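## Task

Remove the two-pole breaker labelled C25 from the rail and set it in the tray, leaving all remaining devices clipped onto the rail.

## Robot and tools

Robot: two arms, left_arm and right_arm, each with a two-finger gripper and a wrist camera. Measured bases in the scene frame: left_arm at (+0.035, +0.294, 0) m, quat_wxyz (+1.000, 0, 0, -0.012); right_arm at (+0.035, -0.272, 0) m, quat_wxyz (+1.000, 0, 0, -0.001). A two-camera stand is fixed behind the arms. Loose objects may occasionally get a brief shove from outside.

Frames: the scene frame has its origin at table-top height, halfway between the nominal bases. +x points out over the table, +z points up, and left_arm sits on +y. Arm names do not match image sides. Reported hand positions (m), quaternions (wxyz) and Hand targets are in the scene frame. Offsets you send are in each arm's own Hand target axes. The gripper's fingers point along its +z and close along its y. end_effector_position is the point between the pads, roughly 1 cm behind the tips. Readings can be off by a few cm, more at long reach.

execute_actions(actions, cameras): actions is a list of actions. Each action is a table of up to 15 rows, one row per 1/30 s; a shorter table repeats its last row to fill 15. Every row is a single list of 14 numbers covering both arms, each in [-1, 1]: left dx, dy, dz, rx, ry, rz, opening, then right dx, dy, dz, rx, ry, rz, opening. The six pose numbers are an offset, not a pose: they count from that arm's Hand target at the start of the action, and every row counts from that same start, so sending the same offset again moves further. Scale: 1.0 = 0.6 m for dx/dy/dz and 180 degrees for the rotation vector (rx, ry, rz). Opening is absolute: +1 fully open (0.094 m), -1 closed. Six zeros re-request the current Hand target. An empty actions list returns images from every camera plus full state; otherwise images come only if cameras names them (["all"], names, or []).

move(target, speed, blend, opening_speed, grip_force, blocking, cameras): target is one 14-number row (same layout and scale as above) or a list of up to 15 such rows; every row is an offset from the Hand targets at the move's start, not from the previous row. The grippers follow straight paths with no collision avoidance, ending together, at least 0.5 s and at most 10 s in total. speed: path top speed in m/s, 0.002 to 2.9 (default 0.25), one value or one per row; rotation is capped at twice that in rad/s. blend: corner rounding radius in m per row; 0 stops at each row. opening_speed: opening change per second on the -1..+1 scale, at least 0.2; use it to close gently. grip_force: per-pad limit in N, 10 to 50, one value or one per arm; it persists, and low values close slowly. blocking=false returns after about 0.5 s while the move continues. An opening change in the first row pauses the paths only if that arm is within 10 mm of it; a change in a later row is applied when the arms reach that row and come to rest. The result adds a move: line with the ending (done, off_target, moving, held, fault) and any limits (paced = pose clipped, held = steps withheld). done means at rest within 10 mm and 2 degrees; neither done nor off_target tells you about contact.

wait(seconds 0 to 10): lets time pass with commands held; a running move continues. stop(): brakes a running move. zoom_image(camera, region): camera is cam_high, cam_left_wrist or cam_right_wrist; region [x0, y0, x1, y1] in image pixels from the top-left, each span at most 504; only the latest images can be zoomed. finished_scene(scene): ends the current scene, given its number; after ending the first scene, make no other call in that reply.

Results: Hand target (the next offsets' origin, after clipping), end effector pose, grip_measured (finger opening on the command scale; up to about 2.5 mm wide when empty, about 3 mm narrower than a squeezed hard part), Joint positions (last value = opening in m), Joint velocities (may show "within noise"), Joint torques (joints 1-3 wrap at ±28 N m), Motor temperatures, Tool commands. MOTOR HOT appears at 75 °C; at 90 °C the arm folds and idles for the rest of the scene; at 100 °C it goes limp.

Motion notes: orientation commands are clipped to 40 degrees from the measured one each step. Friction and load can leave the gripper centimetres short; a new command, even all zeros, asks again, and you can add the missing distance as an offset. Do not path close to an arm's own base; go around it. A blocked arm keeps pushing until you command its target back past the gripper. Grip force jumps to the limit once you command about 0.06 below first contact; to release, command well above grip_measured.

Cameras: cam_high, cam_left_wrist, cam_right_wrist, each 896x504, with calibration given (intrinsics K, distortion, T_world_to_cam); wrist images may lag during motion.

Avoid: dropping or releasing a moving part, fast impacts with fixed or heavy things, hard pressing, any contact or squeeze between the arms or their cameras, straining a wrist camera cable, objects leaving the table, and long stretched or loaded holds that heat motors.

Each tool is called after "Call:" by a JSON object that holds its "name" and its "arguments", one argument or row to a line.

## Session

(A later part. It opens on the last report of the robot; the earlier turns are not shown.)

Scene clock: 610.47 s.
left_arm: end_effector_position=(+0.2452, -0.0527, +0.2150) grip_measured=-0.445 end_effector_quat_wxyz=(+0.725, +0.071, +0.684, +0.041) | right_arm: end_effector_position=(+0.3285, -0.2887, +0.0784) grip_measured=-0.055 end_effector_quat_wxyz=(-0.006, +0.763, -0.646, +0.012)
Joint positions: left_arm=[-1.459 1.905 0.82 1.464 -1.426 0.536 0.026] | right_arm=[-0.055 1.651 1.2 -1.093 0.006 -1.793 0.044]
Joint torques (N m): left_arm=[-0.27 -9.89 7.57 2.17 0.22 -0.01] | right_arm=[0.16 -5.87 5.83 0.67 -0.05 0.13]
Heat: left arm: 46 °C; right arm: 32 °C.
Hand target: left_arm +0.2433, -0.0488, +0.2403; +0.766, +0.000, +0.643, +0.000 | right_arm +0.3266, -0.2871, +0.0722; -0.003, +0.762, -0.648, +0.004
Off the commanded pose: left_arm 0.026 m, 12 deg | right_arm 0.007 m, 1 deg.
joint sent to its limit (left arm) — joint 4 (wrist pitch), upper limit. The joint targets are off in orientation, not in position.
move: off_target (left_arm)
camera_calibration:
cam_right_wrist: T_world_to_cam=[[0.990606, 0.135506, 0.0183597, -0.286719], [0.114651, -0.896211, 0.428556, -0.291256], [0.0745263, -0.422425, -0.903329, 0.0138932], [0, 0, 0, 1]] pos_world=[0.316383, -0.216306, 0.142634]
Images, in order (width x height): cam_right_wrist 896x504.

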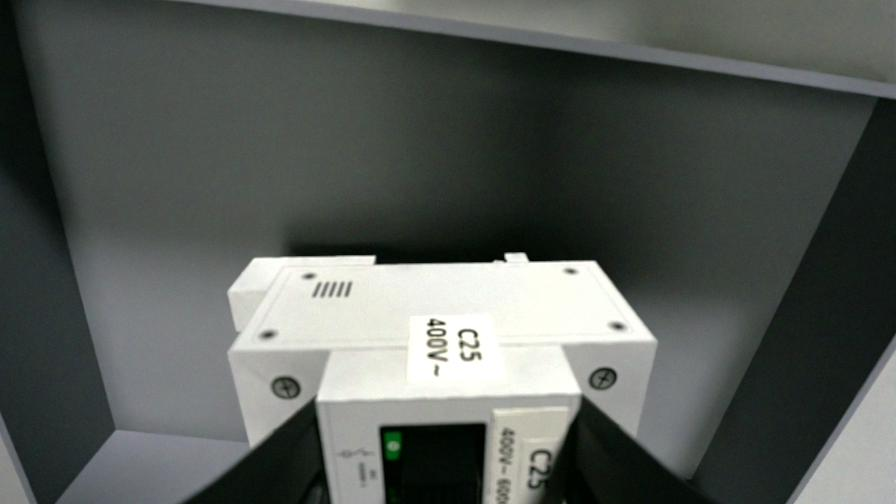

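Call:
{"name": "move", "arguments": {
  "target": [0.124,0.598,0.1255,0,0.53,0,-0.8,0,0,0.034,0,0,0,-0.5],
  "speed": 0.2,
  "cameras": ["cam_right_wrist","cam_high","cam_left_wrist"]
}}

Scene clock: 627.67 s.
left_arm: end_effector_position=(+0.3253, +0.3106, +0.1744) grip_measured=-0.445 end_effector_quat_wxyz=(+0.034, -0.004, +0.999, +0.002) | right_arm: end_effector_position=(+0.3305, -0.2888, +0.0640) grip_measured=-0.055 end_effector_quat_wxyz=(-0.008, +0.763, -0.646, +0.015)
Joint positions: left_arm=[0.078 1.593 1.52 -1.43 0 0.046 0.026] | right_arm=[-0.055 1.666 1.157 -1.029 0.006 -1.792 0.044]
Joint torques (N m): left_arm=[0.05 -5.11 10.4 0.32 0.05 0.07] | right_arm=[0.14 -5.39 4.26 0.82 -0.05 0.12]
Heat: left arm: 45 °C; right arm: 31 °C.
Hand target: left_arm +0.3301, +0.3100, +0.1799; +0.040, +0.000, +0.999, +0.000 | right_arm +0.3268, -0.2872, +0.0518; -0.003, +0.762, -0.648, +0.004
Off the commanded pose: left_arm 0.007 m, 1 deg | right_arm 0.013 m, 1 deg.
move: off_target (right_arm)
camera_calibration:
cam_left_wrist: T_world_to_cam=[[-0.00839895, -0.999965, -0.000021719, 0.311237], [-0.926117, 0.00777049, 0.377156, 0.270544], [-0.377143, 0.00318783, -0.92615, 0.375974], [0, 0, 0, 1]] pos_world=[0.394966, 0.307925, 0.246178]
cam_right_wrist: T_world_to_cam=[[0.990517, 0.13514, 0.0247715, -0.288888], [0.111511, -0.896081, 0.429656, -0.284426], [0.0802609, -0.422819, -0.902653, -0.00136269], [0, 0, 0, 1]] pos_world=[0.317975, -0.216405, 0.128132]

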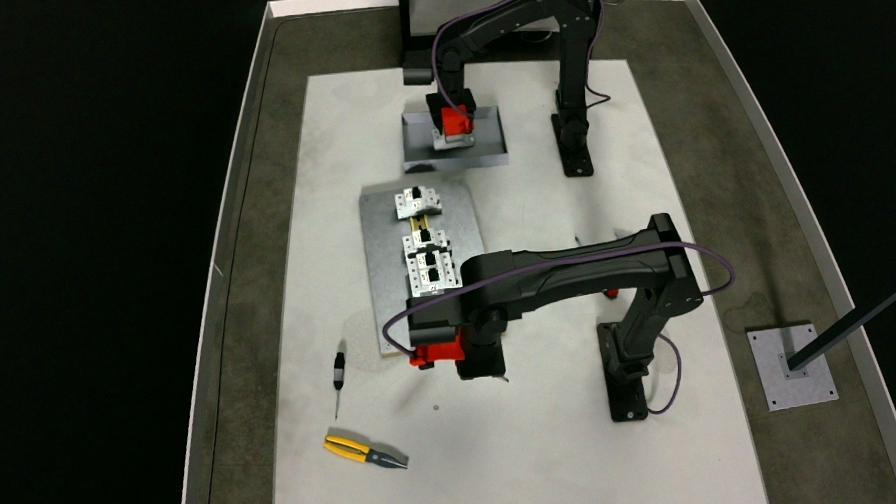

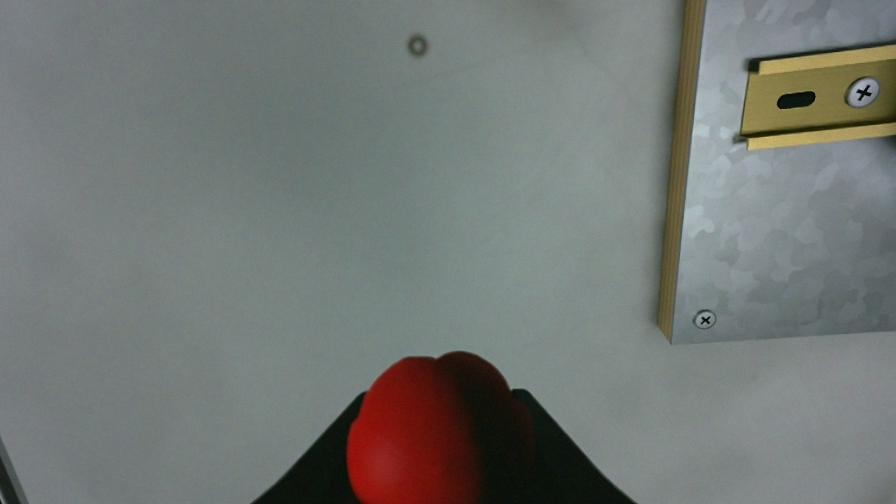

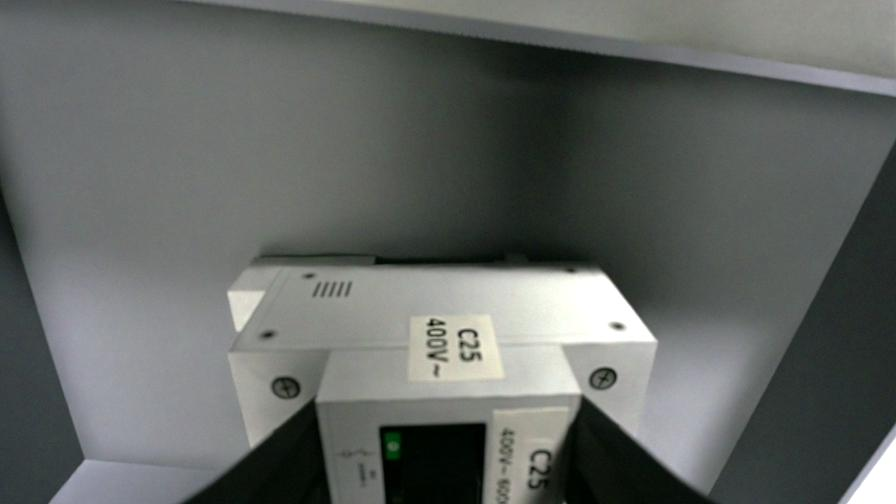

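Call:
{"name": "move", "arguments": {
  "target": [
    [0,0,0.18,0,0,0,-0.8,0,0,0.02,0,0,0,-0.5],
    [0,0,0.262,0,0,0,-0.8,0,0,0.02,0,0,0,-0.5]
  ],
  "speed": [0.15,0.05],
  "blend": [0.01,0],
  "cameras": ["cam_right_wrist","cam_left_wrist"]
}}

Scene clock: 633.10 s.
left_arm: end_effector_position=(+0.3396, +0.3113, +0.0302) grip_measured=-0.446 end_effector_quat_wxyz=(+0.037, -0.004, +0.999, +0.002) | right_arm: end_effector_position=(+0.3300, -0.2889, +0.0622) grip_measured=-0.055 end_effector_quat_wxyz=(-0.007, +0.763, -0.646, +0.015)
Joint positions: left_arm=[0.078 1.706 1.058 -0.849 0 0.047 0.026] | right_arm=[-0.055 1.666 1.149 -1.021 0.007 -1.792 0.044]
Joint torques (N m): left_arm=[-0.18 -5.29 6.15 0.72 0.04 0.06] | right_arm=[0.16 -4.37 1.91 1.14 -0.06 0.11]
Heat: left arm: 43 °C; right arm: 31 °C.
Hand target: left_arm +0.3426, +0.3099, +0.0232; +0.040, +0.000, +0.999, +0.000 | right_arm +0.3269, -0.2872, +0.0398; -0.003, +0.762, -0.648, +0.004
Off the commanded pose: left_arm 0.008 m, 1 deg | right_arm 0.023 m, 1 deg.
move: off_target (right_arm)
camera_calibration:
cam_left_wrist: T_world_to_cam=[[-0.00871446, -0.999962, -0.0000646657, 0.312181], [-0.928684, 0.0080693, 0.370785, 0.339111], [-0.37077, 0.00329124, -0.928719, 0.245728], [0, 0, 0, 1]] pos_world=[0.408756, 0.308624, 0.102495]
cam_right_wrist: T_world_to_cam=[[0.990525, 0.135126, 0.0245318, -0.288306], [0.111511, -0.895603, 0.430651, -0.283621], [0.080163, -0.423835, -0.902185, -0.00341875], [0, 0, 0, 1]] pos_world=[0.317475, -0.216503, 0.12613]
Images, in order (width x height): cam_left_wrist 896x504, cam_right_wrist 896x504.

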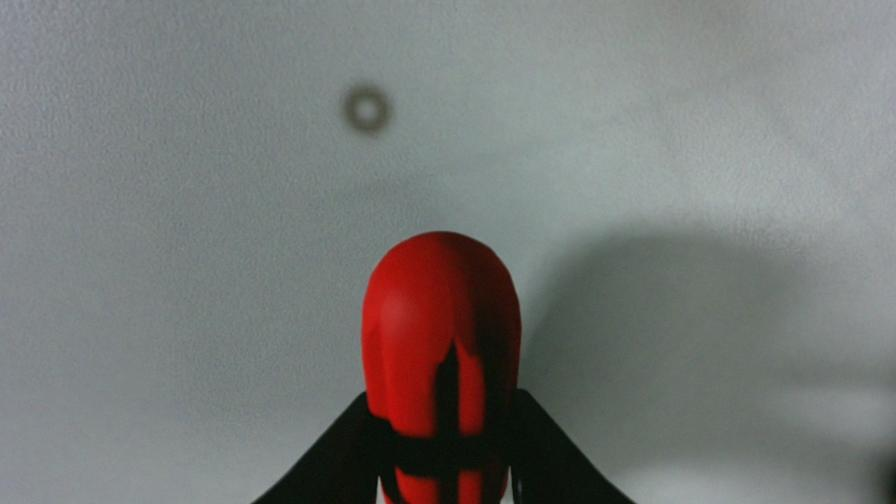

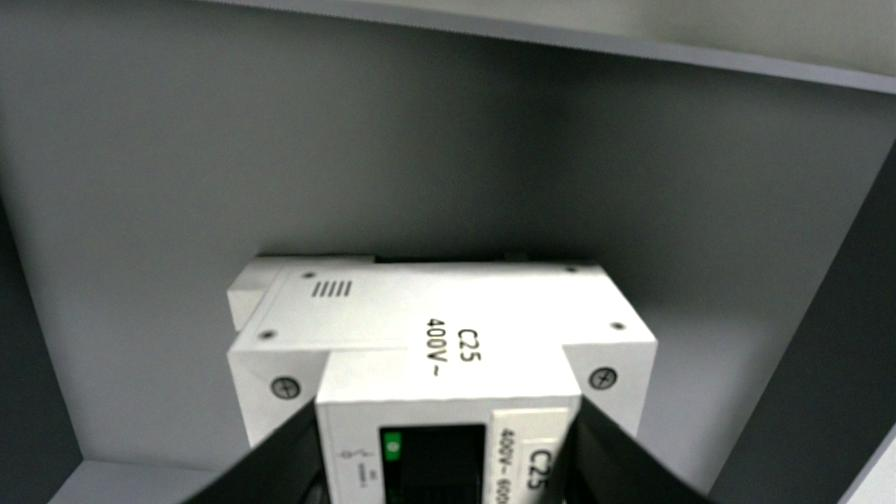

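Call:
{"name": "move", "arguments": {
  "target": [
    [0,0,0.022,0,0,0,-0.8,0,0,-0.02,0,0,0,-0.5],
    [0,0,0.022,0,0,0,-0.8,0,0,-0.02,0,0,0,0.45]
  ],
  "speed": 0.05,
  "opening_speed": 0.6,
  "cameras": ["cam_right_wrist","cam_left_wrist","cam_high"]
}}

Scene clock: 638.87 s.
left_arm: end_effector_position=(+0.3405, +0.3113, +0.0244) grip_measured=-0.447 end_effector_quat_wxyz=(+0.039, -0.004, +0.999, +0.002) | right_arm: end_effector_position=(+0.3385, -0.2896, +0.0626) grip_measured=+0.447 end_effector_quat_wxyz=(-0.017, +0.762, -0.647, +0.029)
Joint positions: left_arm=[0.078 1.716 1.044 -0.821 0 0.047 0.026] | right_arm=[-0.055 1.666 1.149 -0.987 0.008 -1.79 0.068]
Joint torques (N m): left_arm=[-0.21 -4.31 4.98 0.97 0.04 0.06] | right_arm=[0.14 -5.42 5.16 0.52 -0.07 0.11]
Heat: left arm: 41 °C; right arm: 31 °C.
Hand target: left_arm +0.3435, +0.3099, +0.0100; +0.039, +0.000, +0.999, +0.000 | right_arm +0.3268, -0.2872, +0.0519; -0.003, +0.762, -0.648, +0.004
Off the commanded pose: left_arm 0.015 m, 0 deg | right_arm 0.016 m, 3 deg.
move: off_target (left_arm, right_arm); target 2's new opening was sent with right_arm's hand 0.011 m and 1 deg from that target
camera_calibration:
cam_left_wrist: T_world_to_cam=[[-0.00878559, -0.999961, -0.000277597, 0.312236], [-0.929794, 0.00806695, 0.367991, 0.342557], [-0.367975, 0.00349113, -0.929829, 0.239694], [0, 0, 0, 1]] pos_world=[0.409452, 0.308624, 0.0969029]
cam_right_wrist: T_world_to_cam=[[0.989377, 0.133276, 0.0580508, -0.298975], [0.094864, -0.894509, 0.43687, -0.279855], [0.110151, -0.426722, -0.89765, -0.0152607], [0, 0, 0, 1]] pos_world=[0.324029, -0.216999, 0.125917]

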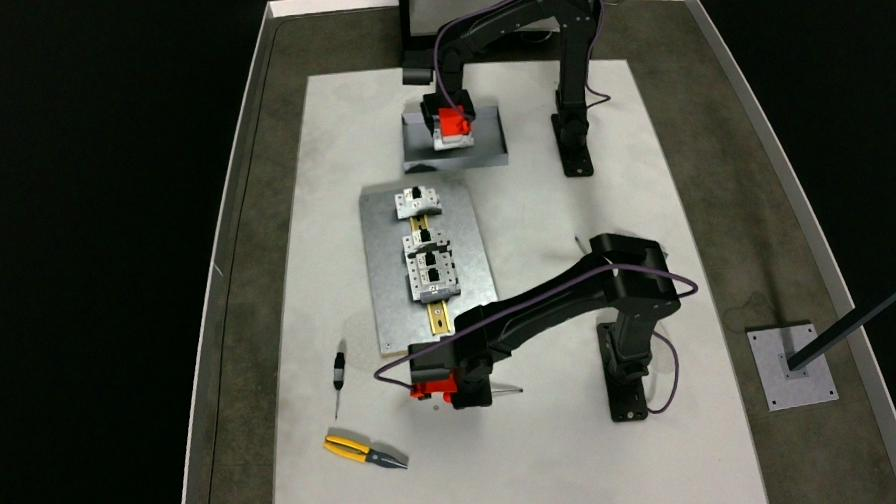

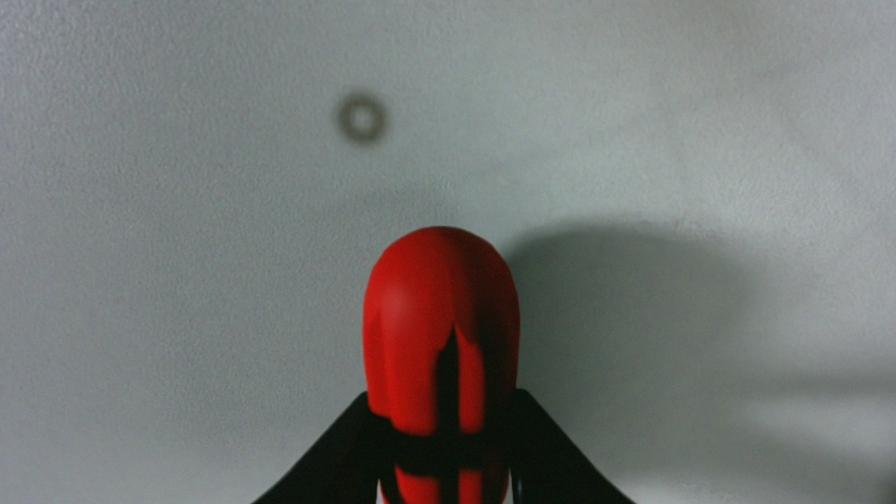

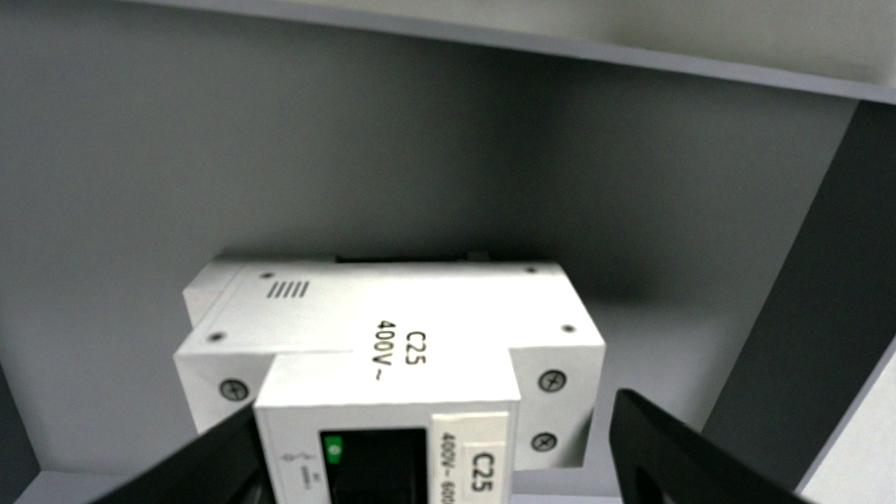

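Call:
{"name": "move", "arguments": {
  "target": [
    [0,0,0,0,0,0,-0.8,0,0.018,-0.005,0,0,0,0.6],
    [0,0,0,0,0,0,-0.1,0,0.018,-0.07,0,0,0,0.6],
    [0,0,-0.2,0,0,0,-0.1,0,0.018,-0.25,0,0,0,0.6]
  ],
  "speed": [0.05,0.08,0.15],
  "opening_speed": 0.8,
  "cameras": ["cam_right_wrist","cam_left_wrist","cam_high"]
}}

Scene clock: 648.27 s.
left_arm: end_effector_position=(+0.3298, +0.3106, +0.1165) grip_measured=-0.102 end_effector_quat_wxyz=(+0.020, -0.004, +1.000, +0.001) | right_arm: end_effector_position=(+0.3160, -0.2877, +0.1938) grip_measured=+0.597 end_effector_quat_wxyz=(-0.003, +0.762, -0.647, +0.007)
Joint positions: left_arm=[0.078 1.625 1.324 -1.23 0.001 0.047 0.042] | right_arm=[-0.055 1.623 1.631 -1.565 0.004 -1.79 0.075]
Joint torques (N m): left_arm=[-0.03 -7.92 9.77 0.27 0.03 0.09] | right_arm=[-0.44 -7.1 9.02 0.41 -0.04 0.03]
Motor temperatures (°C): left_arm=[18 30 27 40 17 20 21] | right_arm=[21 28 31 20 21 17 22]
Heat: left arm: 40 °C; right arm: 31 °C.
Hand target: left_arm +0.3341, +0.3100, +0.1297; +0.040, +0.000, +0.999, +0.000 | right_arm +0.3147, -0.2887, +0.2018; -0.003, +0.762, -0.648, +0.004
Off the commanded pose: left_arm 0.014 m, 2 deg | right_arm 0.008 m, 0 deg.
joint sent to its limit (right arm) — joint 4 (wrist pitch), lower limit. The joint targets still meet the commanded pose.
move: off_target (left_arm); target 2's new opening was sent with left_arm's hand 0.015 m and 0 deg from that target
camera_calibration:
cam_left_wrist: T_world_to_cam=[[-0.00878196, -0.999957, 0.00287621, 0.311103], [-0.915286, 0.00919665, 0.402701, 0.289497], [-0.40271, 0.000903949, -0.915327, 0.331996], [0, 0, 0, 1]] pos_world=[0.401403, 0.308127, 0.18641]
cam_right_wrist: T_world_to_cam=[[0.991121, 0.132775, 0.00706294, -0.275321], [0.117199, -0.897473, 0.425213, -0.338853], [0.0627964, -0.420609, -0.905066, 0.12398], [0, 0, 0, 1]] pos_world=[0.304804, -0.215408, 0.258239]

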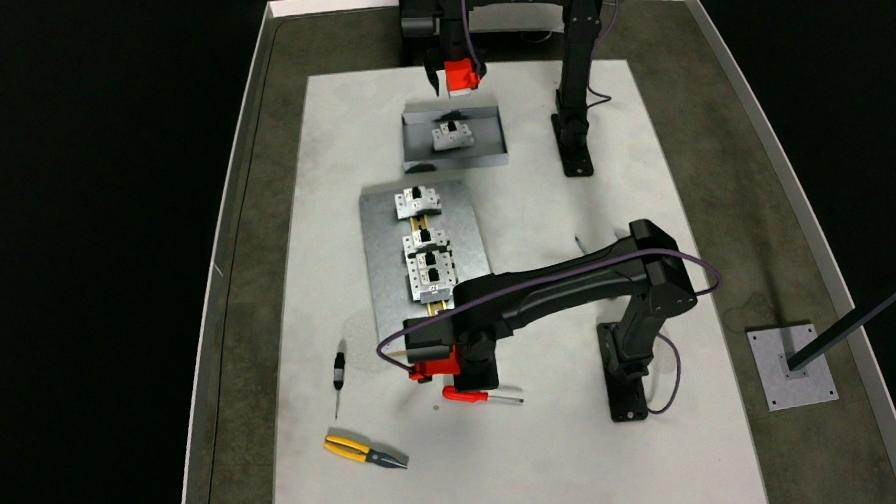

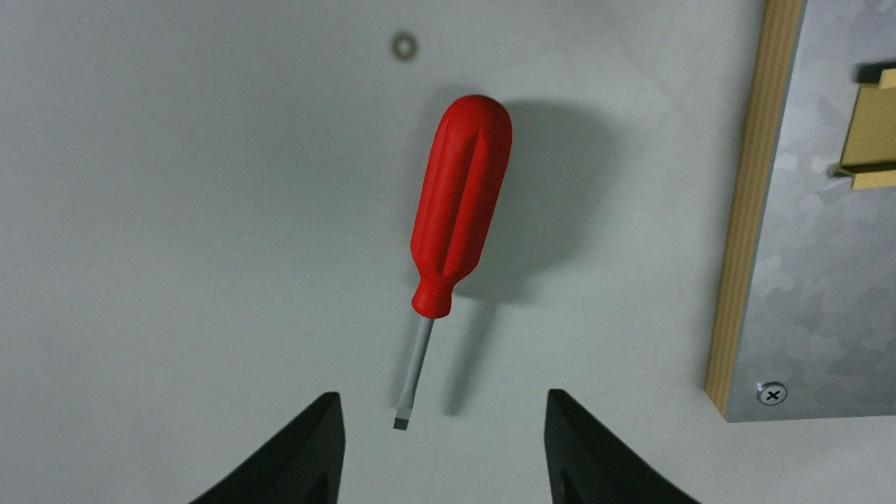

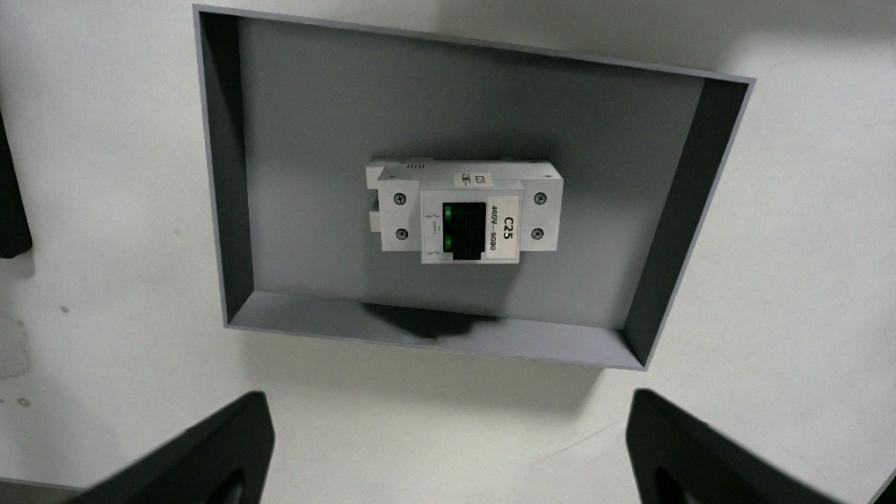

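Call:
{"name": "zoom_image", "arguments": {
  "camera": "cam_high",
  "region": [360, 170, 500, 310]
}}

Scaled by 3.600 from the camera's 896x504 image, which has a finer 1280x720 frame.

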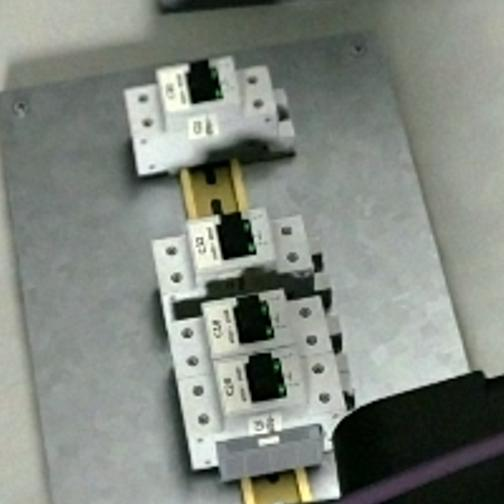

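Good.

Call:
{"name": "finished_scene", "arguments": {
  "scene": 2
}}

The scene is finished: the task was done.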